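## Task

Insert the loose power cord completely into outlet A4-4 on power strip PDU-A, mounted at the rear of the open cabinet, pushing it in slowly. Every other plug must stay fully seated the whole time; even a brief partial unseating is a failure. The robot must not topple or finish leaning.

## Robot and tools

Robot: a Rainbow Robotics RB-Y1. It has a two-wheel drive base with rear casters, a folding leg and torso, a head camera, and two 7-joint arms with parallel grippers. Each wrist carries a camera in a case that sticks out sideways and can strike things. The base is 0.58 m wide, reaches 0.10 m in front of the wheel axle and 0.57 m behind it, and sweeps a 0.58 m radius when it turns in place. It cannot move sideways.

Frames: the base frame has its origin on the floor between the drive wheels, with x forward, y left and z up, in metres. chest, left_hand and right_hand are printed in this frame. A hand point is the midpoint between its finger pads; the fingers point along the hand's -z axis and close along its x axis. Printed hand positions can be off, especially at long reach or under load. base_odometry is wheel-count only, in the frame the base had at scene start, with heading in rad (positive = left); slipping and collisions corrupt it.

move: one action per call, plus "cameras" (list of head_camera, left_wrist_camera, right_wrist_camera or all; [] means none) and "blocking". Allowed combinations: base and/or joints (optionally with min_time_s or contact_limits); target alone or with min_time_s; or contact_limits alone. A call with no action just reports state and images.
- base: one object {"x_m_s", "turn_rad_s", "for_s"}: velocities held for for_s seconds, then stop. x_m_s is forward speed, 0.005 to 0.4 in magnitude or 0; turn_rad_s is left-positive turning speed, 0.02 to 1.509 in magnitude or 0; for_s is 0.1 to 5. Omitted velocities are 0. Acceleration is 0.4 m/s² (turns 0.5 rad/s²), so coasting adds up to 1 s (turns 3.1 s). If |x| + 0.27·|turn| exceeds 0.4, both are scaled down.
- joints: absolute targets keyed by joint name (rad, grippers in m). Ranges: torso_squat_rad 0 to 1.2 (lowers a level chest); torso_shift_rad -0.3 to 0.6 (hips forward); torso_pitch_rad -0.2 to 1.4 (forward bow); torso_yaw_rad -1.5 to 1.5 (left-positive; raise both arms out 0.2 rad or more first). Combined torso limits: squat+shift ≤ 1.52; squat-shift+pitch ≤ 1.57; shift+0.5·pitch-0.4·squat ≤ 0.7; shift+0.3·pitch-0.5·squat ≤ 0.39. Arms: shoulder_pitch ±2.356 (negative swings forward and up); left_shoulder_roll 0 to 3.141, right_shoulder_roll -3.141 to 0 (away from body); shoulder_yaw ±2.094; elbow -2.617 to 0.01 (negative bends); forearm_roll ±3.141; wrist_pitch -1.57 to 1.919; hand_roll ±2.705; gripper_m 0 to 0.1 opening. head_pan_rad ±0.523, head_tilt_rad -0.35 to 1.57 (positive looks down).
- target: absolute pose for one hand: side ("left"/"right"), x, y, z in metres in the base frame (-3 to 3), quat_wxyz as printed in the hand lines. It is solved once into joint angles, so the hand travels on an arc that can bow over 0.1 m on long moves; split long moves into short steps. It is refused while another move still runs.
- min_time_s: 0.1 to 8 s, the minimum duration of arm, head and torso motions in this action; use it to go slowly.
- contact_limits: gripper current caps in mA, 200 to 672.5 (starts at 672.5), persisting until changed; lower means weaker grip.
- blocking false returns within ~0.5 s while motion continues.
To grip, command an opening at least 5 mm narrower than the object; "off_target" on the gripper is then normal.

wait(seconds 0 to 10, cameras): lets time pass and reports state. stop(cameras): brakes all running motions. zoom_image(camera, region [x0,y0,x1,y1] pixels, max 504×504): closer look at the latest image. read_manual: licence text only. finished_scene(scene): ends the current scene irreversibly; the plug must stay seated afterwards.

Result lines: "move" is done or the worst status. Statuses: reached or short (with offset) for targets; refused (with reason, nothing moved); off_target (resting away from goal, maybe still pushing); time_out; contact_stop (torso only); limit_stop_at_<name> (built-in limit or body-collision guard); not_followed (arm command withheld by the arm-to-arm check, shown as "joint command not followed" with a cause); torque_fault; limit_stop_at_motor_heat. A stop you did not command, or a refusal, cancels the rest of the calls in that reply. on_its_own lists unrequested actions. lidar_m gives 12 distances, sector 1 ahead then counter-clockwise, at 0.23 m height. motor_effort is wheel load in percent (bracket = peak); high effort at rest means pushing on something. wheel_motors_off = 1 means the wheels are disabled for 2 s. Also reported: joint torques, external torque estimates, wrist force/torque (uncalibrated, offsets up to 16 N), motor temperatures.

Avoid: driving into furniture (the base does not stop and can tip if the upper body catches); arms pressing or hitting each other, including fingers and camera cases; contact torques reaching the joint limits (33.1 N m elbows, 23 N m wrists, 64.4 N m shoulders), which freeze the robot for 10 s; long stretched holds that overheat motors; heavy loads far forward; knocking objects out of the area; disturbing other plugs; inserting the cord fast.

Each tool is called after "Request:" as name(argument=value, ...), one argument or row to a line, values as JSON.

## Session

Request:
move(
)

Scene clock: 0.00 s.
Joint torques (N m): no reading
External joint torques (N m): no reading
Motor temperatures (°C): left_arm=[33 32 37 34 39 35 41] | right_arm=[34 31 33 33 39 35 37]
Wrist force (N): no reading
Wrist torque (N m): no reading
Wrist force, peak (N): no reading
base_odometry: x=+0.000 y=+0.000 heading=+0.000
lidar_m: 2.45 1.64 1.24 1.22 1.30 1.28 1.23 0.68 0.50 0.49 0.52 0.74
base_status: not commanded
joint_positions: torso_squat_rad=+0.350 torso_shift_rad=+0.000 torso_pitch_rad=+0.000 torso_yaw_rad=+0.000 left_shoulder_pitch_rad=+0.006 left_shoulder_roll_rad=+0.018 left_shoulder_yaw_rad=-0.015 left_elbow_rad=-0.106 left_forearm_roll_rad=+0.023 left_wrist_pitch_rad=+0.033 left_hand_roll_rad=+0.010 left_gripper_m=+0.099 right_shoulder_pitch_rad=-0.001 right_shoulder_roll_rad=-0.024 right_shoulder_yaw_rad=+0.015 right_elbow_rad=-0.175 right_forearm_roll_rad=+0.023 right_wrist_pitch_rad=+0.048 right_hand_roll_rad=-0.016 right_gripper_m=+0.101 head_pan_rad=+0.000 head_tilt_rad=+0.400
joint_status: not commanded
wheel_motors_off: 0
motor_effort: left_wheel=+4 right_wheel=-2
chest: x=-0.2280 y=+0.0008 z=+1.2475 quat_wxyz=(+1.000, -0.001, +0.000, +0.000) (m; base frame)
left_hand: x=-0.1882 y=+0.2331 z=+0.5633 quat_wxyz=(+0.999, +0.007, -0.034, +0.009) (m; base frame)
right_hand: x=-0.1533 y=-0.2376 z=+0.5659 quat_wxyz=(+0.998, -0.013, -0.064, +0.012) (m; base frame)
pictures: head_camera, left_wrist_camera, right_wrist_camera
Images, in order (width x height): head_camera 896x504, left_wrist_camera 644x364, right_wrist_camera 644x364.

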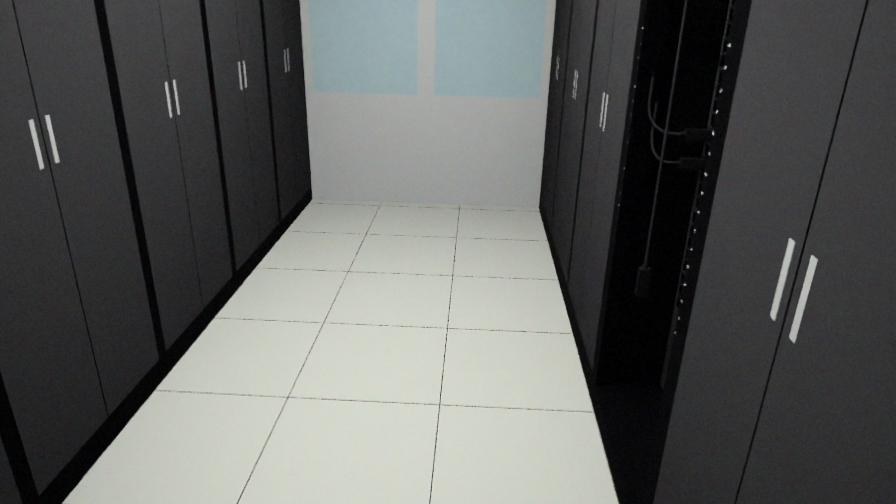

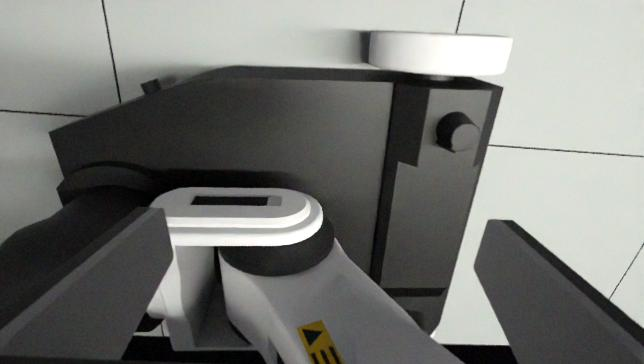

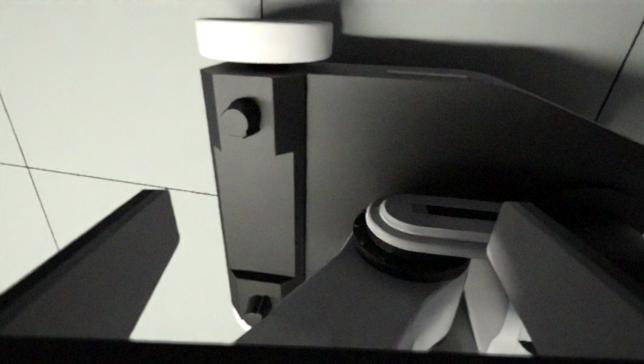

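Request:
move(
  base={"turn_rad_s":0.2,"for_s":0.5},
  joints={"head_tilt_rad":0.0},
  cameras=[],
)

Request:
move(
  base={"x_m_s":0.37,"for_s":4.55},
  cameras=[],
)

Request:
move(
  base={"turn_rad_s":-0.6,"for_s":2.75},
  cameras=["head_camera"],
)

Scene clock: 11.00 s.
Joint torques (N m): left_arm=[-1.22 0.72 -0.26 0.26 -0.04 -0.3 0.08] | right_arm=[-1.8 -1.01 0.57 -0.43 -0.08 -0.07 -0.06]
External joint torques (N m): left_arm=[-0.07 0.12 -0.29 0.09 -0.05 -0.07 0.09] | right_arm=[0.23 0.22 0.63 0.11 -0.12 0.25 -0.06]
Motor temperatures (°C): left_arm=[33 32 37 34 39 35 41] | right_arm=[34 31 33 33 39 35 37]
Wrist force (N): left_arm=[0.9 0.7 -4.5] | right_arm=[3.7 6.4 -8.1]
Wrist torque (N m): left_arm=[0.00 -0.01 -0.13] | right_arm=[-0.18 0.50 0.22]
Wrist force, peak (N): left_arm=[1.1 0.8 -4.6] | right_arm=[3.6 6.2 -8.6]
move: done
base_odometry: x=+0.000 y=+0.000 heading=+0.099
lidar_m: 3.09 1.52 1.22 1.21 1.34 1.25 1.24 0.62 0.49 0.48 0.54 0.85
base_status: done (sent for 0.5 of 0.5 s)
joint_positions: torso_squat_rad=+0.350 torso_shift_rad=+0.000 torso_pitch_rad=+0.000 torso_yaw_rad=+0.000 left_shoulder_pitch_rad=+0.006 left_shoulder_roll_rad=+0.018 left_shoulder_yaw_rad=-0.015 left_elbow_rad=-0.106 left_forearm_roll_rad=+0.023 left_wrist_pitch_rad=+0.033 left_hand_roll_rad=+0.010 left_gripper_m=+0.099 right_shoulder_pitch_rad=-0.001 right_shoulder_roll_rad=-0.024 right_shoulder_yaw_rad=+0.015 right_elbow_rad=-0.175 right_forearm_roll_rad=+0.023 right_wrist_pitch_rad=+0.048 right_hand_roll_rad=-0.016 right_gripper_m=+0.101 head_pan_rad=+0.000 head_tilt_rad=+0.000
joint_status: all done
wheel_motors_off: 0
motor_effort: left_wheel=-11(41) right_wheel=+12(29)
chest: x=-0.2280 y=+0.0008 z=+1.2475 quat_wxyz=(+1.000, -0.001, +0.000, +0.000) (m; base frame)
left_hand: x=-0.1882 y=+0.2331 z=+0.5633 quat_wxyz=(+0.999, +0.007, -0.034, +0.009) (m; base frame)
right_hand: x=-0.1533 y=-0.2376 z=+0.5659 quat_wxyz=(+0.998, -0.013, -0.064, +0.012) (m; base frame)
pictures: none
No camera images: "cameras" was empty.

Scene clock: 17.03 s.
Joint torques (N m): left_arm=[-0.62 0.33 -0.46 0.13 0.06 -0.33 0.01] | right_arm=[-1.96 -1.18 0.68 -0.39 -0.07 -0.19 0.02]
External joint torques (N m): left_arm=[0.53 -0.27 -0.48 -0.04 0.06 -0.1 0.01] | right_arm=[0.07 0.05 0.74 0.15 -0.11 0.13 0.02]
Motor temperatures (°C): left_arm=[33 32 37 34 39 35 41] | right_arm=[34 31 33 33 39 35 37]
Wrist force (N): left_arm=[0.9 0.7 -4.4] | right_arm=[3.7 5.6 -8.8]
Wrist torque (N m): left_arm=[0.00 -0.02 -0.13] | right_arm=[-0.09 0.51 0.18]
Wrist force, peak (N): left_arm=[1.0 0.6 -4.8] | right_arm=[3.7 6.2 -8.8]
move: done
base_odometry: x=+1.681 y=+0.168 heading=+0.100
lidar_m: 2.46 1.21 0.96 0.96 1.06 1.64 1.91 0.93 0.87 0.78 0.81 1.26
base_status: done (sent for 4.57 of 4.57 s)
joint_positions: torso_squat_rad=+0.350 torso_shift_rad=+0.000 torso_pitch_rad=+0.000 torso_yaw_rad=+0.000 left_shoulder_pitch_rad=+0.006 left_shoulder_roll_rad=+0.018 left_shoulder_yaw_rad=-0.015 left_elbow_rad=-0.106 left_forearm_roll_rad=+0.023 left_wrist_pitch_rad=+0.033 left_hand_roll_rad=+0.010 left_gripper_m=+0.099 right_shoulder_pitch_rad=-0.001 right_shoulder_roll_rad=-0.024 right_shoulder_yaw_rad=+0.015 right_elbow_rad=-0.175 right_forearm_roll_rad=+0.023 right_wrist_pitch_rad=+0.048 right_hand_roll_rad=-0.016 right_gripper_m=+0.101 head_pan_rad=+0.000 head_tilt_rad=+0.000
joint_status: not commanded
wheel_motors_off: 0
motor_effort: left_wheel=+12(40) right_wheel=-13(46)
chest: x=-0.2280 y=+0.0008 z=+1.2475 quat_wxyz=(+1.000, -0.001, +0.000, +0.000) (m; base frame)
left_hand: x=-0.1881 y=+0.2331 z=+0.5633 quat_wxyz=(+0.999, +0.007, -0.034, +0.009) (m; base frame)
right_hand: x=-0.1533 y=-0.2376 z=+0.5659 quat_wxyz=(+0.998, -0.013, -0.064, +0.012) (m; base frame)
pictures: none
No camera images: "cameras" was empty.

Scene clock: 21.47 s.
Joint torques (N m): left_arm=[-0.38 0.72 -0.63 0.43 -0.04 -0.31 -0.03] | right_arm=[-1.92 -1.3 0.65 -0.38 -0.09 -0.11 -0.1]
External joint torques (N m): left_arm=[0.77 0.13 -0.66 0.26 -0.04 -0.07 -0.03] | right_arm=[0.11 -0.06 0.71 0.15 -0.13 0.21 -0.1]
Motor temperatures (°C): left_arm=[33 32 37 34 39 35 41] | right_arm=[34 31 33 33 38 35 37]
Wrist force (N): left_arm=[1.0 0.6 -4.5] | right_arm=[3.6 6.0 -7.8]
Wrist torque (N m): left_arm=[0.01 0.00 -0.12] | right_arm=[-0.09 0.47 0.18]
Wrist force, peak (N): left_arm=[1.1 0.9 -4.6] | right_arm=[3.4 6.6 -8.8]
move: done
base_odometry: x=+1.681 y=+0.168 heading=-1.559
lidar_m: 0.78 0.79 1.14 2.67 1.30 0.99 0.96 1.02 1.47 2.37 0.99 0.88
base_status: done (sent for 2.77 of 2.77 s)
joint_positions: torso_squat_rad=+0.350 torso_shift_rad=+0.000 torso_pitch_rad=+0.000 torso_yaw_rad=+0.000 left_shoulder_pitch_rad=+0.006 left_shoulder_roll_rad=+0.018 left_shoulder_yaw_rad=-0.015 left_elbow_rad=-0.106 left_forearm_roll_rad=+0.023 left_wrist_pitch_rad=+0.033 left_hand_roll_rad=+0.010 left_gripper_m=+0.099 right_shoulder_pitch_rad=-0.001 right_shoulder_roll_rad=-0.024 right_shoulder_yaw_rad=+0.015 right_elbow_rad=-0.175 right_forearm_roll_rad=+0.023 right_wrist_pitch_rad=+0.048 right_hand_roll_rad=-0.016 right_gripper_m=+0.101 head_pan_rad=+0.000 head_tilt_rad=+0.000
joint_status: not commanded
wheel_motors_off: 0
motor_effort: left_wheel=+16(35) right_wheel=+6(44)
chest: x=-0.2280 y=+0.0009 z=+1.2475 quat_wxyz=(+1.000, -0.001, +0.000, +0.000) (m; base frame)
left_hand: x=-0.1881 y=+0.2331 z=+0.5633 quat_wxyz=(+0.999, +0.007, -0.034, +0.009) (m; base frame)
right_hand: x=-0.1533 y=-0.2376 z=+0.5659 quat_wxyz=(+0.998, -0.013, -0.064, +0.012) (m; base frame)
pictures: head_camera
Images, in order (width x height): head_camera 896x504.

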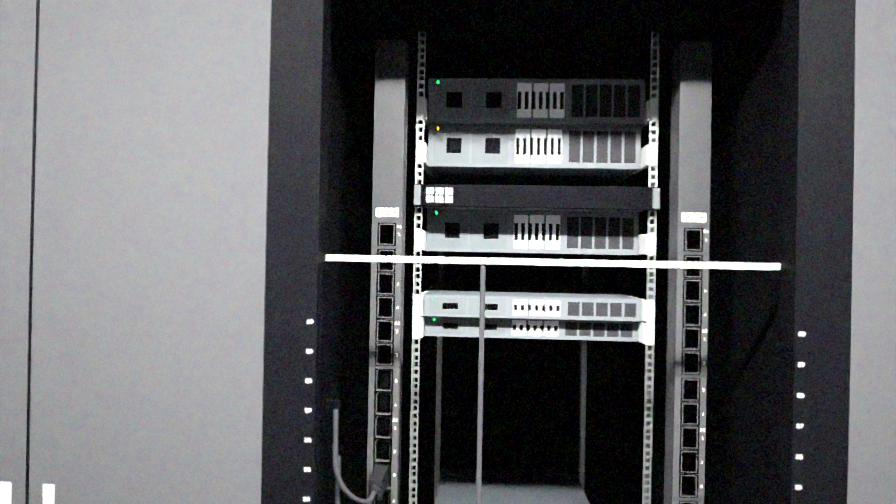

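Request:
zoom_image(
  camera="head_camera",
  region=[360, 190, 500, 280],
)

Request:
zoom_image(
  camera="head_camera",
  region=[660, 190, 730, 280],
)

Request:
move(
  joints={"head_tilt_rad":0.5},
  cameras=["head_camera"],
)

Request:
zoom_image(
  camera="head_camera",
  region=[340, 0, 440, 250],
)

Request:
zoom_image(
  camera="head_camera",
  region=[650, 0, 780, 250],
)

Scaled by 3.600 from the camera's 896x504 image, which has a finer 1280x720 frame.

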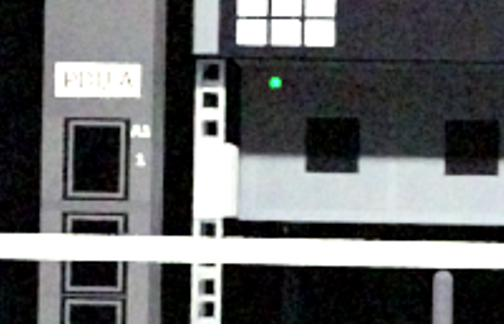

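Scaled by 5.600 from the camera's 896x504 image, which has a finer 1280x720 frame.

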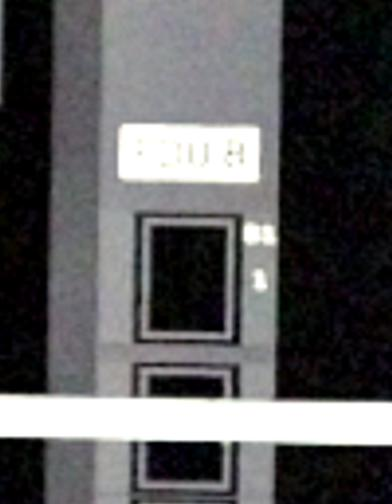

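Scene clock: 25.93 s.
Joint torques (N m): left_arm=[-0.81 0.47 -0.68 0.29 0 -0.31 0.02] | right_arm=[-1.99 -1.23 0.45 -0.27 -0.11 -0.17 0]
External joint torques (N m): left_arm=[0.35 -0.13 -0.71 0.12 0 -0.08 0.02] | right_arm=[0.04 0.02 0.51 0.26 -0.16 0.15 -0.01]
Motor temperatures (°C): left_arm=[33 32 37 34 39 35 41] | right_arm=[34 31 33 33 38 35 37]
Wrist force (N): left_arm=[1.0 0.5 -4.5] | right_arm=[3.5 6.3 -8.1]
Wrist torque (N m): left_arm=[0.02 -0.01 -0.12] | right_arm=[-0.17 0.45 0.20]
Wrist force, peak (N): left_arm=[1.1 0.6 -4.7] | right_arm=[4.1 6.3 -8.6]
move: done
base_odometry: x=+1.681 y=+0.168 heading=-1.559
lidar_m: 0.77 0.78 1.13 2.67 1.30 0.99 0.96 1.02 1.46 2.38 1.00 0.87
base_status: not commanded
joint_positions: torso_squat_rad=+0.350 torso_shift_rad=+0.000 torso_pitch_rad=+0.000 torso_yaw_rad=+0.000 left_shoulder_pitch_rad=+0.006 left_shoulder_roll_rad=+0.018 left_shoulder_yaw_rad=-0.015 left_elbow_rad=-0.106 left_forearm_roll_rad=+0.023 left_wrist_pitch_rad=+0.033 left_hand_roll_rad=+0.010 left_gripper_m=+0.099 right_shoulder_pitch_rad=-0.001 right_shoulder_roll_rad=-0.024 right_shoulder_yaw_rad=+0.015 right_elbow_rad=-0.175 right_forearm_roll_rad=+0.023 right_wrist_pitch_rad=+0.048 right_hand_roll_rad=-0.016 right_gripper_m=+0.101 head_pan_rad=+0.000 head_tilt_rad=+0.500
joint_status: all done
wheel_motors_off: 0
motor_effort: left_wheel=+16(16) right_wheel=+6(6)
chest: x=-0.2280 y=+0.0009 z=+1.2475 quat_wxyz=(+1.000, -0.001, +0.000, +0.000) (m; base frame)
left_hand: x=-0.1881 y=+0.2331 z=+0.5633 quat_wxyz=(+0.999, +0.007, -0.034, +0.009) (m; base frame)
right_hand: x=-0.1533 y=-0.2376 z=+0.5659 quat_wxyz=(+0.998, -0.013, -0.064, +0.012) (m; base frame)
pictures: head_camera
Images, in order (width x height): head_camera 896x504.

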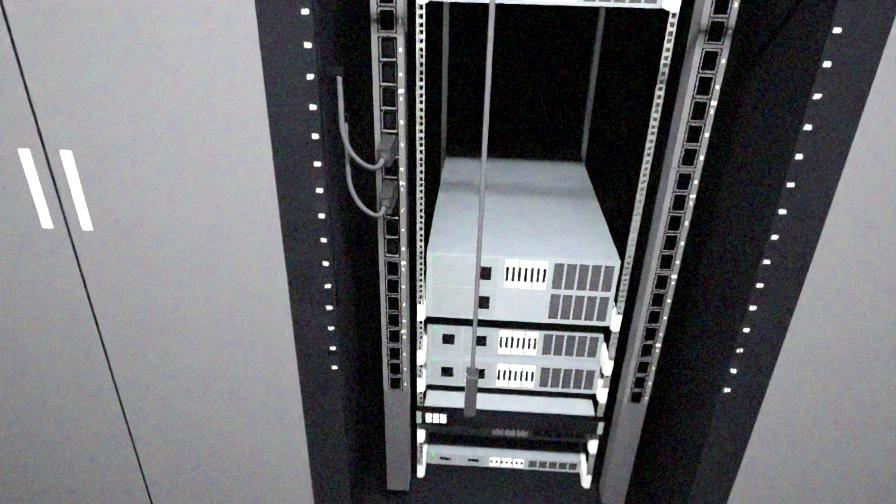

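Scaled by 2.016 from the camera's 896x504 image, which has a finer 1280x720 frame.

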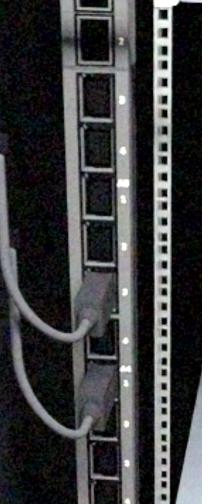

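Scaled by 2.016 from the camera's 896x504 image, which has a finer 1280x720 frame.

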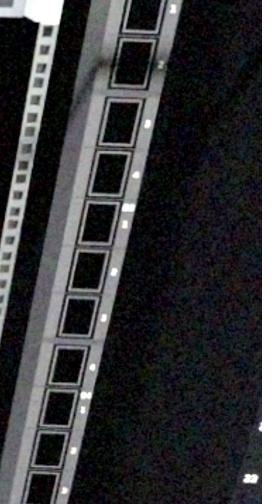

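Request:
zoom_image(
  camera="head_camera",
  region=[350, 120, 440, 400],
)

Request:
zoom_image(
  camera="head_camera",
  region=[430, 350, 530, 440],
)

Scaled by 1.800 from the camera's 896x504 image, which has a finer 1280x720 frame.

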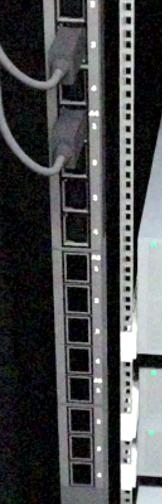

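Scaled by 5.040 from the camera's 896x504 image, which has a finer 1280x720 frame.

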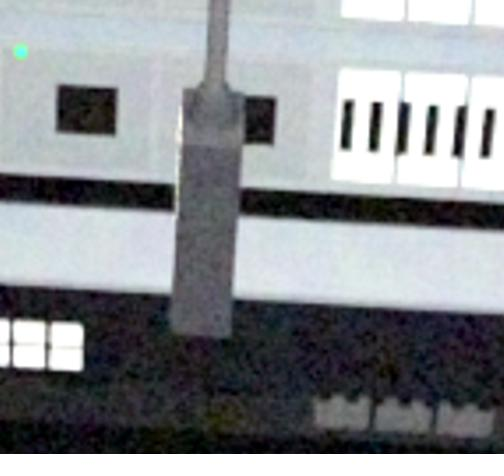

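Request:
move(
  base={"turn_rad_s":-0.3,"for_s":1.37},
  cameras=[],
)

Request:
move(
  base={"x_m_s":0.25,"for_s":1.2},
  cameras=[],
)

Request:
move(
  base={"turn_rad_s":0.3,"for_s":1.17},
  cameras=["head_camera"],
)

Scene clock: 54.20 s.
Joint torques (N m): left_arm=[-1.05 0.69 -0.68 0.37 0.09 -0.38 0.15] | right_arm=[-1.97 -1.25 0.64 -0.34 -0.13 -0.11 -0.05]
External joint torques (N m): left_arm=[0.1 0.1 -0.71 0.21 0.08 -0.15 0.15] | right_arm=[0.05 0 0.69 0.2 -0.18 0.21 -0.05]
Motor temperatures (°C): left_arm=[33 32 37 34 39 35 41] | right_arm=[34 31 33 33 38 35 37]
Wrist force (N): left_arm=[0.8 0.7 -4.4] | right_arm=[3.3 5.9 -7.9]
Wrist torque (N m): left_arm=[0.00 -0.03 -0.13] | right_arm=[-0.11 0.44 0.22]
Wrist force, peak (N): left_arm=[1.0 0.8 -4.8] | right_arm=[3.8 6.2 -8.8]
move: done
base_odometry: x=+1.681 y=+0.168 heading=-1.969
lidar_m: 0.88 0.77 0.83 1.32 2.29 1.19 0.96 0.95 1.05 1.69 1.79 0.91
base_status: done (sent for 1.37 of 1.37 s)
joint_positions: torso_squat_rad=+0.350 torso_shift_rad=+0.000 torso_pitch_rad=+0.000 torso_yaw_rad=+0.000 left_shoulder_pitch_rad=+0.006 left_shoulder_roll_rad=+0.018 left_shoulder_yaw_rad=-0.015 left_elbow_rad=-0.106 left_forearm_roll_rad=+0.023 left_wrist_pitch_rad=+0.033 left_hand_roll_rad=+0.010 left_gripper_m=+0.099 right_shoulder_pitch_rad=-0.001 right_shoulder_roll_rad=-0.024 right_shoulder_yaw_rad=+0.015 right_elbow_rad=-0.175 right_forearm_roll_rad=+0.023 right_wrist_pitch_rad=+0.048 right_hand_roll_rad=-0.016 right_gripper_m=+0.101 head_pan_rad=+0.000 head_tilt_rad=+0.500
joint_status: not commanded
wheel_motors_off: 0
motor_effort: left_wheel=+16(32) right_wheel=+6(12)
chest: x=-0.2280 y=+0.0009 z=+1.2475 quat_wxyz=(+1.000, -0.001, +0.000, +0.000) (m; base frame)
left_hand: x=-0.1881 y=+0.2331 z=+0.5633 quat_wxyz=(+0.999, +0.007, -0.034, +0.009) (m; base frame)
right_hand: x=-0.1533 y=-0.2376 z=+0.5659 quat_wxyz=(+0.998, -0.013, -0.064, +0.012) (m; base frame)
pictures: none
No camera images: "cameras" was empty.

Scene clock: 56.50 s.
Joint torques (N m): left_arm=[-0.84 0.7 -0.57 0.3 0.02 -0.22 0.09] | right_arm=[-2.05 -1.27 0.52 -0.39 0.01 -0.12 -0.1]
External joint torques (N m): left_arm=[0.31 0.11 -0.59 0.13 0.02 0.02 0.1] | right_arm=[-0.02 -0.03 0.58 0.15 -0.03 0.19 -0.1]
Motor temperatures (°C): left_arm=[33 32 37 34 39 35 41] | right_arm=[34 31 33 33 38 35 37]
Wrist force (N): left_arm=[0.9 0.7 -4.3] | right_arm=[2.9 5.9 -8.3]
Wrist torque (N m): left_arm=[-0.01 -0.03 -0.13] | right_arm=[-0.11 0.38 0.20]
Wrist force, peak (N): left_arm=[1.2 0.6 -4.7] | right_arm=[3.5 6.1 -8.9]
move: done
base_odometry: x=+1.565 y=-0.108 heading=-1.970
lidar_m: 0.63 0.73 0.57 0.83 2.78 1.53 1.24 1.24 1.37 2.18 1.11 0.58
base_status: done (sent for 1.2 of 1.2 s)
joint_positions: torso_squat_rad=+0.350 torso_shift_rad=+0.000 torso_pitch_rad=+0.000 torso_yaw_rad=+0.000 left_shoulder_pitch_rad=+0.006 left_shoulder_roll_rad=+0.018 left_shoulder_yaw_rad=-0.015 left_elbow_rad=-0.106 left_forearm_roll_rad=+0.023 left_wrist_pitch_rad=+0.033 left_hand_roll_rad=+0.010 left_gripper_m=+0.099 right_shoulder_pitch_rad=-0.001 right_shoulder_roll_rad=-0.024 right_shoulder_yaw_rad=+0.015 right_elbow_rad=-0.175 right_forearm_roll_rad=+0.023 right_wrist_pitch_rad=+0.048 right_hand_roll_rad=-0.016 right_gripper_m=+0.101 head_pan_rad=+0.000 head_tilt_rad=+0.500
joint_status: not commanded
wheel_motors_off: 0
motor_effort: left_wheel=-13(37) right_wheel=+14(45)
chest: x=-0.2279 y=+0.0008 z=+1.2475 quat_wxyz=(+1.000, -0.001, +0.000, +0.000) (m; base frame)
left_hand: x=-0.1881 y=+0.2331 z=+0.5633 quat_wxyz=(+0.999, +0.007, -0.034, +0.009) (m; base frame)
right_hand: x=-0.1533 y=-0.2376 z=+0.5659 quat_wxyz=(+0.998, -0.013, -0.064, +0.012) (m; base frame)
pictures: none
No camera images: "cameras" was empty.

Scene clock: 58.83 s.
Joint torques (N m): left_arm=[-1.06 0.71 -1.08 0.2 0.08 -0.3 0.09] | right_arm=[-2.02 -1.09 0.7 -0.4 -0.08 -0.2 -0.01]
External joint torques (N m): left_arm=[0.09 0.11 -1.1 0.03 0.08 -0.06 0.09] | right_arm=[0 0.14 0.76 0.13 -0.12 0.12 -0.01]
Motor temperatures (°C): left_arm=[33 32 37 34 39 35 41] | right_arm=[34 31 33 33 38 35 37]
Wrist force (N): left_arm=[0.9 0.6 -4.4] | right_arm=[3.4 6.3 -8.2]
Wrist torque (N m): left_arm=[0.00 -0.02 -0.12] | right_arm=[-0.16 0.45 0.21]
Wrist force, peak (N): left_arm=[1.0 0.8 -4.6] | right_arm=[3.8 6.4 -8.8]
move: done
base_odometry: x=+1.565 y=-0.108 heading=-1.621
lidar_m: 0.81 0.57 0.67 1.85 1.77 1.30 1.24 1.29 1.77 1.84 0.66 0.58
base_status: done (sent for 1.17 of 1.17 s)
joint_positions: torso_squat_rad=+0.350 torso_shift_rad=+0.000 torso_pitch_rad=+0.000 torso_yaw_rad=+0.000 left_shoulder_pitch_rad=+0.006 left_shoulder_roll_rad=+0.018 left_shoulder_yaw_rad=-0.015 left_elbow_rad=-0.106 left_forearm_roll_rad=+0.023 left_wrist_pitch_rad=+0.033 left_hand_roll_rad=+0.010 left_gripper_m=+0.099 right_shoulder_pitch_rad=-0.001 right_shoulder_roll_rad=-0.024 right_shoulder_yaw_rad=+0.015 right_elbow_rad=-0.175 right_forearm_roll_rad=+0.023 right_wrist_pitch_rad=+0.048 right_hand_roll_rad=-0.016 right_gripper_m=+0.101 head_pan_rad=+0.000 head_tilt_rad=+0.500
joint_status: not commanded
wheel_motors_off: 0
motor_effort: left_wheel=+4(39) right_wheel=+14(34)
chest: x=-0.2279 y=+0.0008 z=+1.2475 quat_wxyz=(+1.000, -0.001, +0.000, +0.000) (m; base frame)
left_hand: x=-0.1881 y=+0.2331 z=+0.5633 quat_wxyz=(+0.999, +0.007, -0.034, +0.009) (m; base frame)
right_hand: x=-0.1533 y=-0.2376 z=+0.5659 quat_wxyz=(+0.998, -0.013, -0.064, +0.012) (m; base frame)
pictures: head_camera
Images, in order (width x height): head_camera 896x504.

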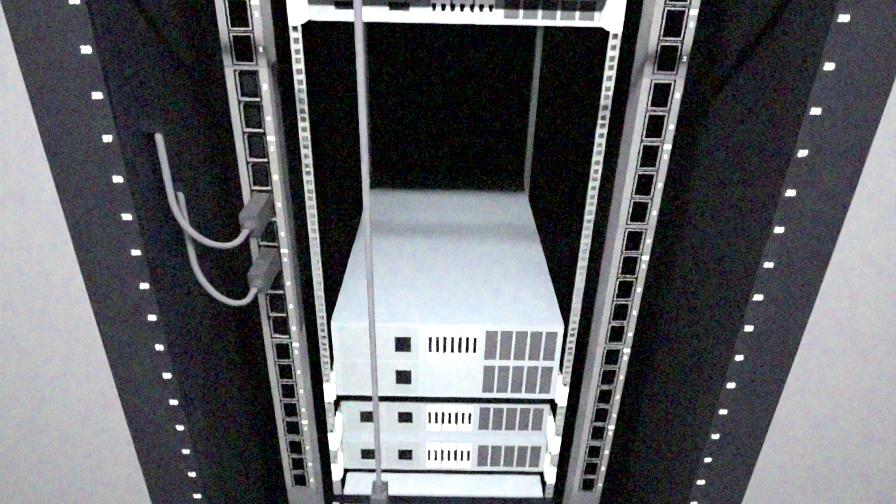

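Request:
move(
  joints={"left_shoulder_roll_rad":0.3,"right_shoulder_roll_rad":-0.3,"left_elbow_rad":-1.2,"right_elbow_rad":-1.0},
  cameras=[],
)

Request:
move(
  joints={"torso_squat_rad":0.95,"torso_pitch_rad":0.36,"torso_yaw_rad":0.6,"head_pan_rad":-0.4,"head_tilt_rad":0.45},
  cameras=["head_camera"],
)

Scene clock: 73.47 s.
Joint torques (N m): left_arm=[-8.71 6.29 2.5 -7.61 0.22 -1.69 -0.04] | right_arm=[-8.45 -7.43 -2.25 -6.96 0.16 -1.23 0.08]
External joint torques (N m): left_arm=[1.26 -0.32 -0.68 1.18 0.2 0.05 0] | right_arm=[1 0.81 0.76 1.07 -0.06 0.38 0.04]
Motor temperatures (°C): left_arm=[33 32 37 34 39 35 41] | right_arm=[34 31 33 33 38 35 37]
Wrist force (N): left_arm=[-4.3 -1.0 -0.5] | right_arm=[-0.5 7.8 -5.8]
Wrist torque (N m): left_arm=[0.13 -0.33 -0.08] | right_arm=[-0.27 0.25 0.19]
Wrist force, peak (N): left_arm=[1.1 0.8 -4.6] | right_arm=[2.6 7.8 -8.1]
move: done
base_odometry: x=+1.565 y=-0.108 heading=-1.621
lidar_m: 0.82 0.57 0.65 1.85 1.77 1.30 1.24 1.29 1.77 1.85 0.66 0.58
base_status: not commanded
joint_positions: torso_squat_rad=+0.350 torso_shift_rad=+0.000 torso_pitch_rad=+0.000 torso_yaw_rad=+0.000 left_shoulder_pitch_rad=+0.006 left_shoulder_roll_rad=+0.300 left_shoulder_yaw_rad=-0.015 left_elbow_rad=-1.200 left_forearm_roll_rad=+0.023 left_wrist_pitch_rad=+0.033 left_hand_roll_rad=+0.010 left_gripper_m=+0.099 right_shoulder_pitch_rad=-0.001 right_shoulder_roll_rad=-0.300 right_shoulder_yaw_rad=+0.014 right_elbow_rad=-1.000 right_forearm_roll_rad=+0.024 right_wrist_pitch_rad=+0.048 right_hand_roll_rad=-0.016 right_gripper_m=+0.101 head_pan_rad=+0.000 head_tilt_rad=+0.500
joint_status: all done
wheel_motors_off: 0
motor_effort: left_wheel=+4(5) right_wheel=+14(15)
chest: x=-0.2280 y=+0.0009 z=+1.2475 quat_wxyz=(+1.000, -0.001, +0.000, +0.000) (m; base frame)
left_hand: x=+0.2397 y=+0.3585 z=+0.8561 quat_wxyz=(+0.829, +0.111, -0.544, -0.075) (m; base frame)
right_hand: x=+0.1899 y=-0.3840 z=+0.7782 quat_wxyz=(+0.879, -0.132, -0.452, +0.078) (m; base frame)
pictures: none
No camera images: "cameras" was empty.

Scene clock: 76.50 s.
Joint torques (N m): left_arm=[-2.66 10.26 4.46 -5.95 0 -1.41 0.13] | right_arm=[-1.21 -3.17 -0.66 -5.39 0.09 -1.08 -0.06]
External joint torques (N m): left_arm=[-0.46 0 -0.47 0.36 -0.03 -0.07 0.17] | right_arm=[0.7 -0.23 0.42 0.62 -0.08 0.21 -0.09]
Motor temperatures (°C): left_arm=[33 32 37 34 39 35 41] | right_arm=[34 31 33 33 38 35 37]
Wrist force (N): left_arm=[-2.7 -2.1 -2.1] | right_arm=[0.8 5.9 -6.9]
Wrist torque (N m): left_arm=[0.19 -0.23 -0.09] | right_arm=[-0.10 0.36 0.18]
Wrist force, peak (N): left_arm=[-4.5 -1.5 -2.5] | right_arm=[-0.2 7.5 -8.7]
move: limit_stop_at_own_body_right_arm
base_odometry: x=+1.565 y=-0.108 heading=-1.621
lidar_m: 0.81 0.57 0.67 1.85 1.77 1.30 1.24 1.29 1.77 1.84 0.66 0.58
base_status: not commanded
joint_positions: torso_squat_rad=+0.933 torso_shift_rad=+0.000 torso_pitch_rad=+0.350 torso_yaw_rad=+0.583 left_shoulder_pitch_rad=+0.006 left_shoulder_roll_rad=+0.300 left_shoulder_yaw_rad=-0.015 left_elbow_rad=-1.200 left_forearm_roll_rad=+0.023 left_wrist_pitch_rad=+0.033 left_hand_roll_rad=+0.010 left_gripper_m=+0.099 right_shoulder_pitch_rad=-0.001 right_shoulder_roll_rad=-0.300 right_shoulder_yaw_rad=+0.015 right_elbow_rad=-1.000 right_forearm_roll_rad=+0.024 right_wrist_pitch_rad=+0.048 right_hand_roll_rad=-0.016 right_gripper_m=+0.101 head_pan_rad=-0.400 head_tilt_rad=+0.450
joint_status: torso_squat_rad limit_stop_at_own_body_right_arm (moved +0.583 of +0.600); torso_pitch_rad limit_stop_at_own_body_right_arm (moved +0.350 of +0.360); torso_yaw_rad limit_stop_at_own_body_right_arm (moved +0.583 of +0.600); the others done
wheel_motors_off: 0
motor_effort: left_wheel=+2(6) right_wheel=+12(16)
chest: x=-0.1220 y=+0.0007 z=+0.9881 quat_wxyz=(+0.943, +0.049, +0.167, +0.283) (m; base frame)
left_hand: x=-0.0746 y=+0.5565 z=+0.5538 quat_wxyz=(+0.888, +0.287, -0.339, +0.118) (m; base frame)
right_hand: x=+0.2434 y=-0.0906 z=+0.3548 quat_wxyz=(+0.889, +0.060, -0.321, +0.322) (m; base frame)
pictures: head_camera
Images, in order (width x height): head_camera 896x504.

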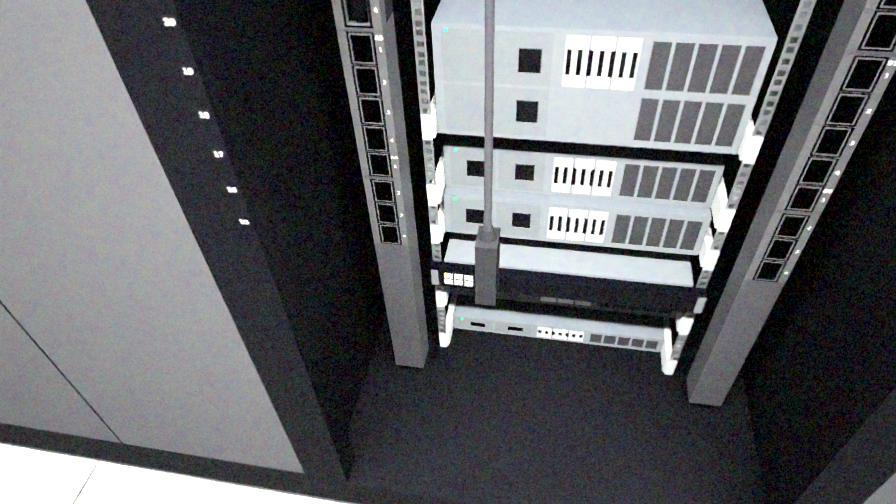

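Request:
move(
  target={"side":"right","x":0.28,"y":-0.13,"z":0.64,"quat_wxyz":[0,0,0.6087,-0.7934]},
  min_time_s=3,
  cameras=[],
)

Request:
move(
  joints={"torso_squat_rad":0.95,"torso_pitch_rad":0.36,"torso_yaw_rad":0.6},
  cameras=["head_camera","right_wrist_camera"],
)

Scene clock: 82.87 s.
Joint torques (N m): left_arm=[-2.63 9.92 4.21 -6 0.11 -1.43 -0.26] | right_arm=[2.39 -16.76 -7.35 -1.26 -1.24 -1.15 0.25]
External joint torques (N m): left_arm=[-0.42 -0.35 -0.73 0.31 0.08 -0.09 -0.23] | right_arm=[1.03 -0.35 -0.65 0.4 0.05 -0.04 0.25]
Motor temperatures (°C): left_arm=[33 32 37 34 39 35 41] | right_arm=[34 31 33 33 38 35 37]
Wrist force (N): left_arm=[-2.6 -2.1 -1.9] | right_arm=[4.4 10.7 -5.8]
Wrist torque (N m): left_arm=[0.19 -0.21 -0.09] | right_arm=[-0.37 0.55 0.19]
Wrist force, peak (N): left_arm=[-2.8 -2.3 -2.3] | right_arm=[4.4 10.8 -5.8]
move: limit_stop_at_own_body_leg
base_odometry: x=+1.565 y=-0.108 heading=-1.621
lidar_m: 0.81 0.57 0.67 1.85 1.78 1.30 1.24 1.29 1.77 1.85 0.66 0.58
base_status: not commanded
joint_positions: torso_squat_rad=+0.933 torso_shift_rad=+0.000 torso_pitch_rad=+0.350 torso_yaw_rad=+0.583 left_shoulder_pitch_rad=+0.006 left_shoulder_roll_rad=+0.300 left_shoulder_yaw_rad=-0.015 left_elbow_rad=-1.200 left_forearm_roll_rad=+0.023 left_wrist_pitch_rad=+0.033 left_hand_roll_rad=+0.010 left_gripper_m=+0.099 right_shoulder_pitch_rad=+0.281 right_shoulder_roll_rad=-1.105 right_shoulder_yaw_rad=-0.027 right_elbow_rad=-1.000 right_forearm_roll_rad=+0.543 right_wrist_pitch_rad=-1.085 right_hand_roll_rad=+0.573 right_gripper_m=+0.101 head_pan_rad=-0.400 head_tilt_rad=+0.450
joint_status: right_elbow_rad limit_stop_at_own_body_leg (moved +0.000 of -0.422); the others done
wheel_motors_off: 0
on_its_own: right_elbow_rad is held at -1.000, not at your -1.422, since a limit_stop_at_own_body_leg
motor_effort: left_wheel=+2(3) right_wheel=+12(13)
chest: x=-0.1220 y=+0.0007 z=+0.9881 quat_wxyz=(+0.943, +0.049, +0.167, +0.283) (m; base frame)
left_hand: x=-0.0746 y=+0.5565 z=+0.5538 quat_wxyz=(+0.888, +0.287, -0.339, +0.118) (m; base frame)
right_hand: x=+0.3070 y=-0.2682 z=+0.5567 quat_wxyz=(+0.156, -0.043, -0.479, +0.863) (m; base frame)
right_hand_status: short (checked arc, planned for 3.0 s): 164 mm and 25.1 deg off.
pictures: none
No camera images: "cameras" was empty.

not run: a stop that you did not command came earlier in this reply.

Request:
move(
  target={"side":"right","x":0.28,"y":-0.13,"z":0.64,"quat_wxyz":[0,0,0.6087,-0.7934]},
  min_time_s=2,
  cameras=[],
)

Request:
move(
  joints={"torso_squat_rad":0.95,"torso_pitch_rad":0.36,"torso_yaw_rad":0.6},
  cameras=["head_camera","right_wrist_camera"],
)

Scene clock: 87.93 s.
Joint torques (N m): left_arm=[-2.49 10.32 4.31 -5.98 0.08 -1.32 0.01] | right_arm=[-3.01 -12.42 -4.99 -4.22 -1.45 -1.17 0.29]
External joint torques (N m): left_arm=[-0.28 0.05 -0.63 0.33 0.05 0.02 0.04] | right_arm=[-1.59 1.63 2.55 0.06 0.07 -0.05 0.29]
Motor temperatures (°C): left_arm=[33 32 37 34 39 35 41] | right_arm=[34 32 33 33 38 35 37]
Wrist force (N): left_arm=[-2.6 -2.3 -2.0] | right_arm=[4.8 11.5 -3.7]
Wrist torque (N m): left_arm=[0.20 -0.22 -0.09] | right_arm=[-0.42 0.58 0.21]
Wrist force, peak (N): left_arm=[-2.9 -2.2 -2.2] | right_arm=[4.9 11.6 -3.8]
move: done
base_odometry: x=+1.565 y=-0.108 heading=-1.621
lidar_m: 0.82 0.57 0.66 1.85 1.78 1.29 1.23 1.28 1.77 1.85 0.66 0.58
base_status: not commanded
joint_positions: torso_squat_rad=+0.933 torso_shift_rad=+0.000 torso_pitch_rad=+0.350 torso_yaw_rad=+0.583 left_shoulder_pitch_rad=+0.006 left_shoulder_roll_rad=+0.300 left_shoulder_yaw_rad=-0.015 left_elbow_rad=-1.200 left_forearm_roll_rad=+0.023 left_wrist_pitch_rad=+0.033 left_hand_roll_rad=+0.010 left_gripper_m=+0.099 right_shoulder_pitch_rad=+0.257 right_shoulder_roll_rad=-1.100 right_shoulder_yaw_rad=-0.019 right_elbow_rad=-1.391 right_forearm_roll_rad=+0.544 right_wrist_pitch_rad=-1.117 right_hand_roll_rad=+0.582 right_gripper_m=+0.101 head_pan_rad=-0.400 head_tilt_rad=+0.450
joint_status: all done
wheel_motors_off: 0
motor_effort: left_wheel=+2(3) right_wheel=+12(13)
chest: x=-0.1220 y=+0.0007 z=+0.9881 quat_wxyz=(+0.943, +0.049, +0.167, +0.283) (m; base frame)
left_hand: x=-0.0746 y=+0.5565 z=+0.5537 quat_wxyz=(+0.888, +0.287, -0.339, +0.118) (m; base frame)
right_hand: x=+0.2802 y=-0.1303 z=+0.6402 quat_wxyz=(+0.000, +0.000, -0.609, +0.793) (m; base frame)
right_hand_status: reached (checked arc, planned for 2.0 s): 0 mm and 0.1 deg off.
pictures: none
No camera images: "cameras" was empty.

Scene clock: 88.57 s.
Joint torques (N m): left_arm=[-2.56 10.87 4.37 -5.83 0.09 -1.43 -0.06] | right_arm=[-2.52 -13.03 -5.34 -4.11 -1.48 -1.02 0.33]
External joint torques (N m): left_arm=[-0.53 0.41 -0.66 0.39 0.06 -0.1 -0.03] | right_arm=[-1.18 0.83 2.09 0.24 0.03 0.11 0.34]
Motor temperatures (°C): left_arm=[33 32 37 34 39 35 41] | right_arm=[34 32 33 33 38 35 37]
Wrist force (N): left_arm=[-2.5 -2.1 -2.2] | right_arm=[4.1 11.2 -3.1]
Wrist torque (N m): left_arm=[0.17 -0.20 -0.08] | right_arm=[-0.43 0.51 0.23]
Wrist force, peak (N): left_arm=[-2.8 -2.5 -2.2] | right_arm=[5.0 11.5 -4.0]
move: done
base_odometry: x=+1.565 y=-0.108 heading=-1.621
lidar_m: 0.82 0.57 0.67 1.85 1.78 1.30 1.24 1.29 1.77 1.84 0.66 0.58
base_status: not commanded
joint_positions: torso_squat_rad=+0.950 torso_shift_rad=+0.000 torso_pitch_rad=+0.360 torso_yaw_rad=+0.600 left_shoulder_pitch_rad=+0.006 left_shoulder_roll_rad=+0.300 left_shoulder_yaw_rad=-0.015 left_elbow_rad=-1.200 left_forearm_roll_rad=+0.023 left_wrist_pitch_rad=+0.033 left_hand_roll_rad=+0.010 left_gripper_m=+0.099 right_shoulder_pitch_rad=+0.257 right_shoulder_roll_rad=-1.100 right_shoulder_yaw_rad=-0.018 right_elbow_rad=-1.391 right_forearm_roll_rad=+0.544 right_wrist_pitch_rad=-1.117 right_hand_roll_rad=+0.582 right_gripper_m=+0.101 head_pan_rad=-0.400 head_tilt_rad=+0.450
joint_status: all done
wheel_motors_off: 0
motor_effort: left_wheel=+2(3) right_wheel=+12(13)
chest: x=-0.1190 y=+0.0007 z=+0.9773 quat_wxyz=(+0.940, +0.052, +0.171, +0.291) (m; base frame)
left_hand: x=-0.0850 y=+0.5597 z=+0.5458 quat_wxyz=(+0.888, +0.293, -0.333, +0.123) (m; base frame)
right_hand: x=+0.2815 y=-0.1216 z=+0.6244 quat_wxyz=(-0.004, +0.009, -0.612, +0.791) (m; base frame)
pictures: head_camera, right_wrist_camera
Images, in order (width x height): head_camera 896x504, right_wrist_camera 644x364.

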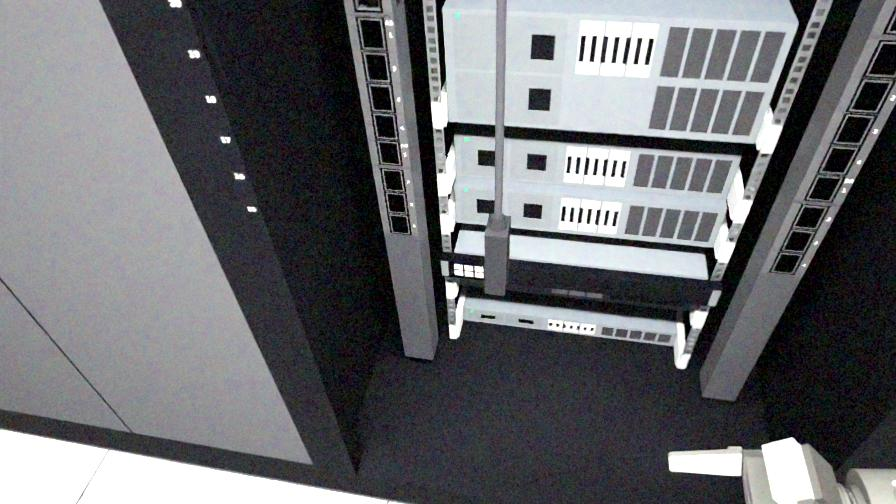

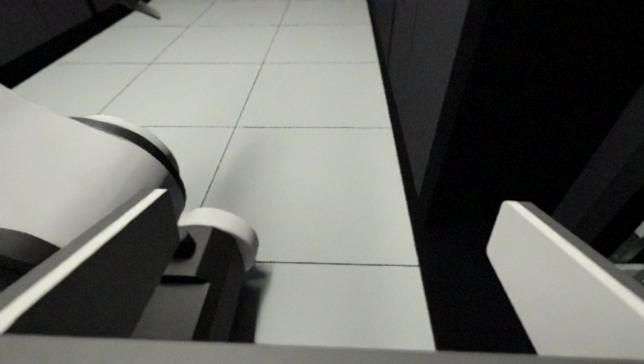

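Request:
move(
  base={"x_m_s":0.1,"for_s":2.0},
  cameras=["head_camera","right_wrist_camera"],
)

Scene clock: 111.60 s.
Joint torques (N m): left_arm=[-1.97 10.33 4.83 -5.57 0.04 -1.22 -0.02] | right_arm=[6.7 -38 -30.09 18.85 -7.9 -0.96 0.1]
External joint torques (N m): left_arm=[0.06 -0.1 -0.18 0.66 0 0.11 0.01] | right_arm=[8 -24.39 -22.77 23.34 -6.4 0.18 0.1]
External joint torques when the fault began: right_arm=[4.06 -30.57 -27.61 32.53 -8.71 0.22 0.3]
Motor temperatures (°C): left_arm=[33 32 37 34 39 35 40] | right_arm=[34 33 33 35 40 35 37]
Wrist force (N): left_arm=[-2.5 -2.1 -2.0] | right_arm=[4.8 10.6 -3.1]
Wrist torque (N m): left_arm=[0.18 -0.21 -0.09] | right_arm=[-0.33 0.60 0.23]
Wrist force, peak (N): left_arm=[-3.0 -2.6 -2.8] | right_arm=[6.5 11.9 -3.4]
move: torque_fault
TORQUE FAULT: right_elbow_rad reached its load limit. The robot stopped for 10 seconds, dropped its targets and accepts commands again. Before the stop ended, the hold on right_elbow_rad was turned back by 0.2 degrees, the way its load pushed it. The stop added 9.1 s to the call.
base_odometry: x=+1.556 y=-0.283 heading=-1.619
lidar_m: 0.65 0.45 0.44 1.18 2.02 1.48 1.41 1.47 2.02 1.16 0.46 0.55
base_status: torque_fault (sent for 1.83 of 2 s)
joint_positions: torso_squat_rad=+0.950 torso_shift_rad=-0.001 torso_pitch_rad=+0.359 torso_yaw_rad=+0.601 left_shoulder_pitch_rad=+0.006 left_shoulder_roll_rad=+0.300 left_shoulder_yaw_rad=-0.015 left_elbow_rad=-1.200 left_forearm_roll_rad=+0.023 left_wrist_pitch_rad=+0.033 left_hand_roll_rad=+0.010 left_gripper_m=+0.099 right_shoulder_pitch_rad=+0.255 right_shoulder_roll_rad=-1.088 right_shoulder_yaw_rad=-0.007 right_elbow_rad=-1.405 right_forearm_roll_rad=+0.547 right_wrist_pitch_rad=-1.117 right_hand_roll_rad=+0.581 right_gripper_m=+0.101 head_pan_rad=-0.400 head_tilt_rad=+0.450
joint_status: not commanded
wheel_motors_off: 0
on_its_own: right_elbow_rad is held at -1.400, not at your -1.391, since a torque_fault
motor_effort: left_wheel=+29(53) right_wheel=-2(40)
chest: x=-0.1195 y=+0.0014 z=+0.9773 quat_wxyz=(+0.940, +0.052, +0.171, +0.291) (m; base frame)
left_hand: x=-0.0858 y=+0.5601 z=+0.5454 quat_wxyz=(+0.888, +0.293, -0.333, +0.124) (m; base frame)
right_hand: x=+0.2743 y=-0.1138 z=+0.6250 quat_wxyz=(-0.006, +0.016, -0.617, +0.787) (m; base frame)
pictures: head_camera, right_wrist_camera
Images, in order (width x height): head_camera 896x504, right_wrist_camera 644x364.

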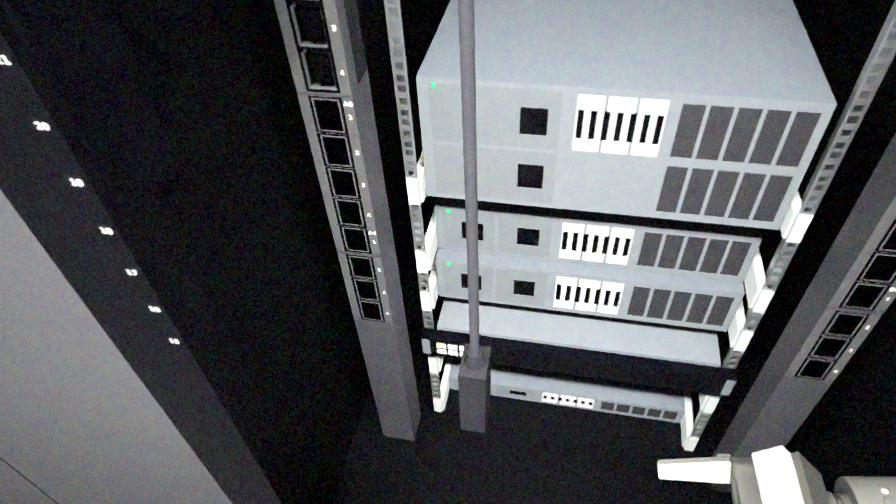

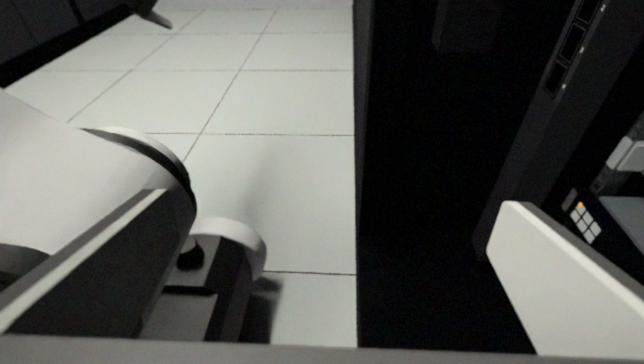

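Request:
move(
  base={"x_m_s":-0.1,"for_s":1.5},
  cameras=[],
)

Request:
move(
  target={"side":"right","x":0.32,"y":0.0,"z":0.665,"quat_wxyz":[0,0,0.6087,-0.7934]},
  min_time_s=2,
  cameras=["head_camera"],
)

Scene clock: 120.03 s.
Joint torques (N m): left_arm=[-2.21 10.5 4.95 -5.41 0.06 -1.22 0.12] | right_arm=[-0.75 -13.96 -7.81 -3.71 -1.89 -0.98 0.03]
External joint torques (N m): left_arm=[-0.18 0.04 -0.08 0.81 0.03 0.11 0.15] | right_arm=[0.57 -0.25 -0.44 0.72 -0.38 0.16 0.04]
Motor temperatures (°C): left_arm=[33 32 37 34 39 35 40] | right_arm=[34 33 34 35 40 35 37]
Wrist force (N): left_arm=[-2.5 -2.1 -2.1] | right_arm=[4.6 11.5 -3.4]
Wrist torque (N m): left_arm=[0.18 -0.21 -0.09] | right_arm=[-0.44 0.58 0.21]
Wrist force, peak (N): left_arm=[-2.5 -2.5 -2.5] | right_arm=[4.1 12.3 -3.7]
move: done
base_odometry: x=+1.563 y=-0.133 heading=-1.618
lidar_m: 0.79 0.55 0.63 1.78 1.80 1.32 1.26 1.31 1.81 1.74 0.62 0.56
base_status: done (sent for 1.5 of 1.5 s)
joint_positions: torso_squat_rad=+0.950 torso_shift_rad=+0.000 torso_pitch_rad=+0.360 torso_yaw_rad=+0.600 left_shoulder_pitch_rad=+0.006 left_shoulder_roll_rad=+0.300 left_shoulder_yaw_rad=-0.015 left_elbow_rad=-1.200 left_forearm_roll_rad=+0.023 left_wrist_pitch_rad=+0.033 left_hand_roll_rad=+0.010 left_gripper_m=+0.099 right_shoulder_pitch_rad=+0.257 right_shoulder_roll_rad=-1.094 right_shoulder_yaw_rad=-0.013 right_elbow_rad=-1.400 right_forearm_roll_rad=+0.546 right_wrist_pitch_rad=-1.117 right_hand_roll_rad=+0.581 right_gripper_m=+0.101 head_pan_rad=-0.400 head_tilt_rad=+0.450
joint_status: not commanded
wheel_motors_off: 0
on_its_own: right_elbow_rad is held at -1.400, not at your -1.391, since a torque_fault
motor_effort: left_wheel=+4(27) right_wheel=-16(36)
chest: x=-0.1191 y=+0.0007 z=+0.9773 quat_wxyz=(+0.940, +0.052, +0.171, +0.291) (m; base frame)
left_hand: x=-0.0850 y=+0.5597 z=+0.5458 quat_wxyz=(+0.888, +0.293, -0.333, +0.123) (m; base frame)
right_hand: x=+0.2775 y=-0.1180 z=+0.6247 quat_wxyz=(-0.005, +0.013, -0.615, +0.789) (m; base frame)
pictures: none
No camera images: "cameras" was empty.

Scene clock: 122.37 s.
Joint torques (N m): left_arm=[-1.89 10.66 4.76 -5.63 0.05 -1.38 -0.03] | right_arm=[-7.62 -13.89 -5.52 -6.19 -1.25 -0.18 -0.39]
External joint torques (N m): left_arm=[0.15 0.19 -0.27 0.6 0.02 -0.05 0] | right_arm=[-0.85 -0.65 2.84 -0.06 0.11 0.37 -0.38]
Motor temperatures (°C): left_arm=[33 32 37 34 39 35 40] | right_arm=[34 33 34 35 40 35 37]
Wrist force (N): left_arm=[-2.7 -2.1 -2.1] | right_arm=[4.1 10.8 -2.8]
Wrist torque (N m): left_arm=[0.16 -0.24 -0.08] | right_arm=[-0.34 0.51 0.20]
Wrist force, peak (N): left_arm=[-2.7 -2.4 -2.2] | right_arm=[4.4 12.0 -4.2]
move: done
base_odometry: x=+1.563 y=-0.133 heading=-1.618
lidar_m: 0.79 0.54 0.63 1.78 1.81 1.33 1.26 1.31 1.81 1.74 0.63 0.56
base_status: not commanded
joint_positions: torso_squat_rad=+0.950 torso_shift_rad=+0.000 torso_pitch_rad=+0.360 torso_yaw_rad=+0.600 left_shoulder_pitch_rad=+0.006 left_shoulder_roll_rad=+0.300 left_shoulder_yaw_rad=-0.015 left_elbow_rad=-1.200 left_forearm_roll_rad=+0.023 left_wrist_pitch_rad=+0.033 left_hand_roll_rad=+0.010 left_gripper_m=+0.099 right_shoulder_pitch_rad=-0.007 right_shoulder_roll_rad=-1.135 right_shoulder_yaw_rad=+0.154 right_elbow_rad=-1.624 right_forearm_roll_rad=+0.683 right_wrist_pitch_rad=-0.759 right_hand_roll_rad=+0.275 right_gripper_m=+0.101 head_pan_rad=-0.400 head_tilt_rad=+0.450
joint_status: all done
wheel_motors_off: 0
motor_effort: left_wheel=+3(4) right_wheel=-16(17)
chest: x=-0.1191 y=+0.0007 z=+0.9773 quat_wxyz=(+0.940, +0.052, +0.171, +0.291) (m; base frame)
left_hand: x=-0.0850 y=+0.5597 z=+0.5458 quat_wxyz=(+0.888, +0.293, -0.333, +0.123) (m; base frame)
right_hand: x=+0.3201 y=-0.0001 z=+0.6651 quat_wxyz=(+0.000, +0.000, -0.609, +0.793) (m; base frame)
right_hand_status: reached (checked arc, planned for 2.0 s): 0 mm and 0.0 deg off.
pictures: head_camera
Images, in order (width x height): head_camera 896x504.

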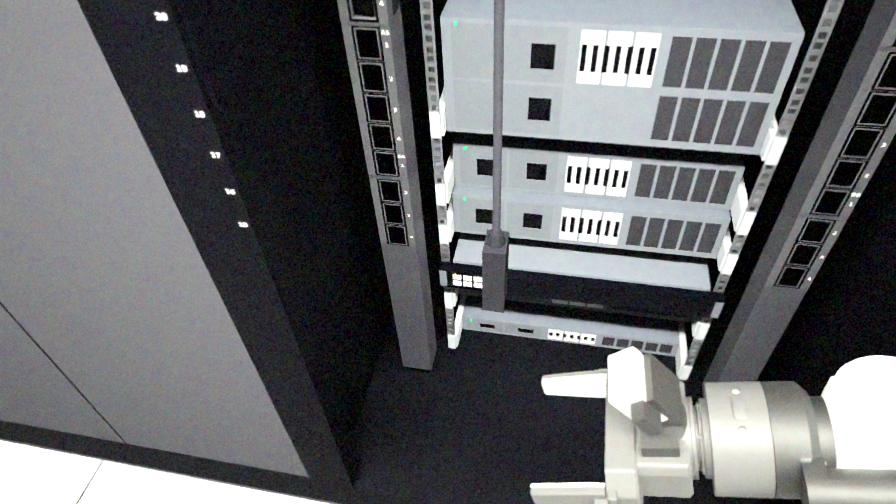

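Request:
move(
  target={"side":"right","x":0.375,"y":0.015,"z":0.671,"quat_wxyz":[0,0,0.6087,-0.7934]},
  min_time_s=1.5,
  cameras=[],
)

Request:
move(
  base={"x_m_s":0.1,"for_s":0.8},
  cameras=["head_camera"],
)

Scene clock: 131.17 s.
Joint torques (N m): left_arm=[-1.92 10.18 4.76 -5.54 0.08 -1.5 0.05] | right_arm=[-10.77 -13.14 -6.04 -4.56 -1.37 -0.68 -0.44]
External joint torques (N m): left_arm=[0.11 -0.28 -0.27 0.68 0.05 -0.17 0.08] | right_arm=[-0.63 1.53 2.71 1.23 0.15 -0.25 -0.43]
Motor temperatures (°C): left_arm=[33 32 37 34 39 35 40] | right_arm=[34 33 33 35 39 35 37]
Wrist force (N): left_arm=[-2.6 -2.1 -2.1] | right_arm=[4.3 11.2 -3.1]
Wrist torque (N m): left_arm=[0.18 -0.22 -0.08] | right_arm=[-0.40 0.50 0.22]
Wrist force, peak (N): left_arm=[-2.8 -2.5 -2.1] | right_arm=[4.0 11.9 -4.0]
move: done
base_odometry: x=+1.563 y=-0.133 heading=-1.618
lidar_m: 0.79 0.55 0.62 1.79 1.81 1.32 1.26 1.31 1.81 1.74 0.62 0.56
base_status: not commanded
joint_positions: torso_squat_rad=+0.950 torso_shift_rad=+0.000 torso_pitch_rad=+0.360 torso_yaw_rad=+0.600 left_shoulder_pitch_rad=+0.006 left_shoulder_roll_rad=+0.300 left_shoulder_yaw_rad=-0.015 left_elbow_rad=-1.200 left_forearm_roll_rad=+0.023 left_wrist_pitch_rad=+0.033 left_hand_roll_rad=+0.010 left_gripper_m=+0.099 right_shoulder_pitch_rad=-0.243 right_shoulder_roll_rad=-1.126 right_shoulder_yaw_rad=+0.226 right_elbow_rad=-1.414 right_forearm_roll_rad=+0.713 right_wrist_pitch_rad=-0.847 right_hand_roll_rad=+0.210 right_gripper_m=+0.101 head_pan_rad=-0.400 head_tilt_rad=+0.450
joint_status: all done
wheel_motors_off: 0
motor_effort: left_wheel=+3(4) right_wheel=-16(16)
chest: x=-0.1191 y=+0.0007 z=+0.9773 quat_wxyz=(+0.940, +0.052, +0.171, +0.291) (m; base frame)
left_hand: x=-0.0850 y=+0.5597 z=+0.5458 quat_wxyz=(+0.888, +0.293, -0.333, +0.123) (m; base frame)
right_hand: x=+0.3745 y=+0.0149 z=+0.6718 quat_wxyz=(+0.002, -0.002, -0.607, +0.795) (m; base frame)
right_hand_status: reached (checked arc, planned for 1.5 s): 1 mm and 0.4 deg off.
pictures: none
No camera images: "cameras" was empty.

Scene clock: 132.80 s.
Joint torques (N m): left_arm=[-2.27 10.51 4.83 -5.76 0.1 -1.4 0.07] | right_arm=[-10 -13.83 -6.78 -5.15 -1.46 -0.38 -0.41]
External joint torques (N m): left_arm=[-0.24 0.05 -0.21 0.47 0.07 -0.07 0.1] | right_arm=[0.14 0.84 1.98 0.64 0.05 0.05 -0.4]
Motor temperatures (°C): left_arm=[33 32 37 34 39 35 40] | right_arm=[34 33 33 35 39 35 37]
Wrist force (N): left_arm=[-2.9 -2.2 -2.0] | right_arm=[4.1 11.1 -3.7]
Wrist torque (N m): left_arm=[0.19 -0.24 -0.08] | right_arm=[-0.41 0.47 0.21]
Wrist force, peak (N): left_arm=[-2.9 -2.2 -2.2] | right_arm=[4.3 11.9 -3.9]
move: done
base_odometry: x=+1.559 y=-0.213 heading=-1.617
lidar_m: 0.71 0.49 0.51 1.47 1.92 1.41 1.34 1.40 1.92 1.41 0.51 0.51
base_status: done (sent for 0.8 of 0.8 s)
joint_positions: torso_squat_rad=+0.950 torso_shift_rad=+0.000 torso_pitch_rad=+0.360 torso_yaw_rad=+0.600 left_shoulder_pitch_rad=+0.006 left_shoulder_roll_rad=+0.300 left_shoulder_yaw_rad=-0.015 left_elbow_rad=-1.200 left_forearm_roll_rad=+0.023 left_wrist_pitch_rad=+0.033 left_hand_roll_rad=+0.010 left_gripper_m=+0.099 right_shoulder_pitch_rad=-0.243 right_shoulder_roll_rad=-1.125 right_shoulder_yaw_rad=+0.226 right_elbow_rad=-1.414 right_forearm_roll_rad=+0.713 right_wrist_pitch_rad=-0.847 right_hand_roll_rad=+0.210 right_gripper_m=+0.101 head_pan_rad=-0.400 head_tilt_rad=+0.450
joint_status: not commanded
wheel_motors_off: 0
motor_effort: left_wheel=+11(23) right_wheel=-8(41)
chest: x=-0.1190 y=+0.0007 z=+0.9773 quat_wxyz=(+0.940, +0.052, +0.171, +0.291) (m; base frame)
left_hand: x=-0.0849 y=+0.5597 z=+0.5458 quat_wxyz=(+0.888, +0.293, -0.333, +0.123) (m; base frame)
right_hand: x=+0.3745 y=+0.0150 z=+0.6717 quat_wxyz=(+0.002, -0.002, -0.607, +0.794) (m; base frame)
pictures: head_camera
Images, in order (width x height): head_camera 896x504.

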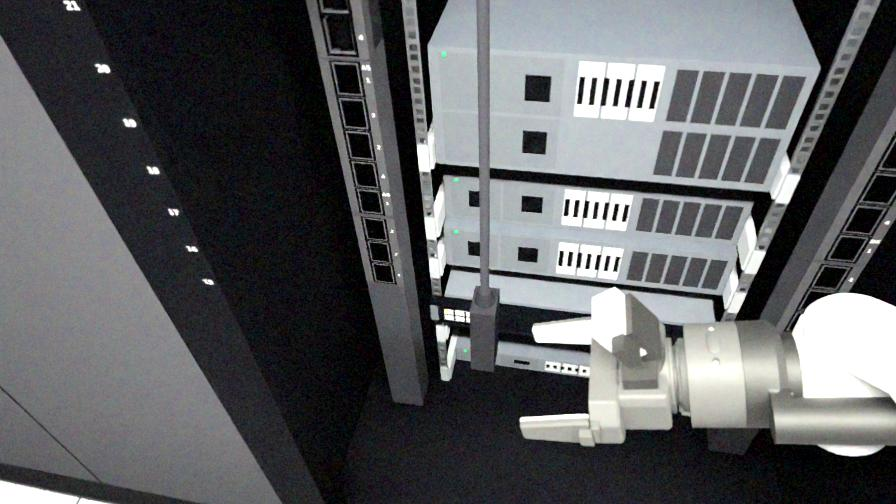

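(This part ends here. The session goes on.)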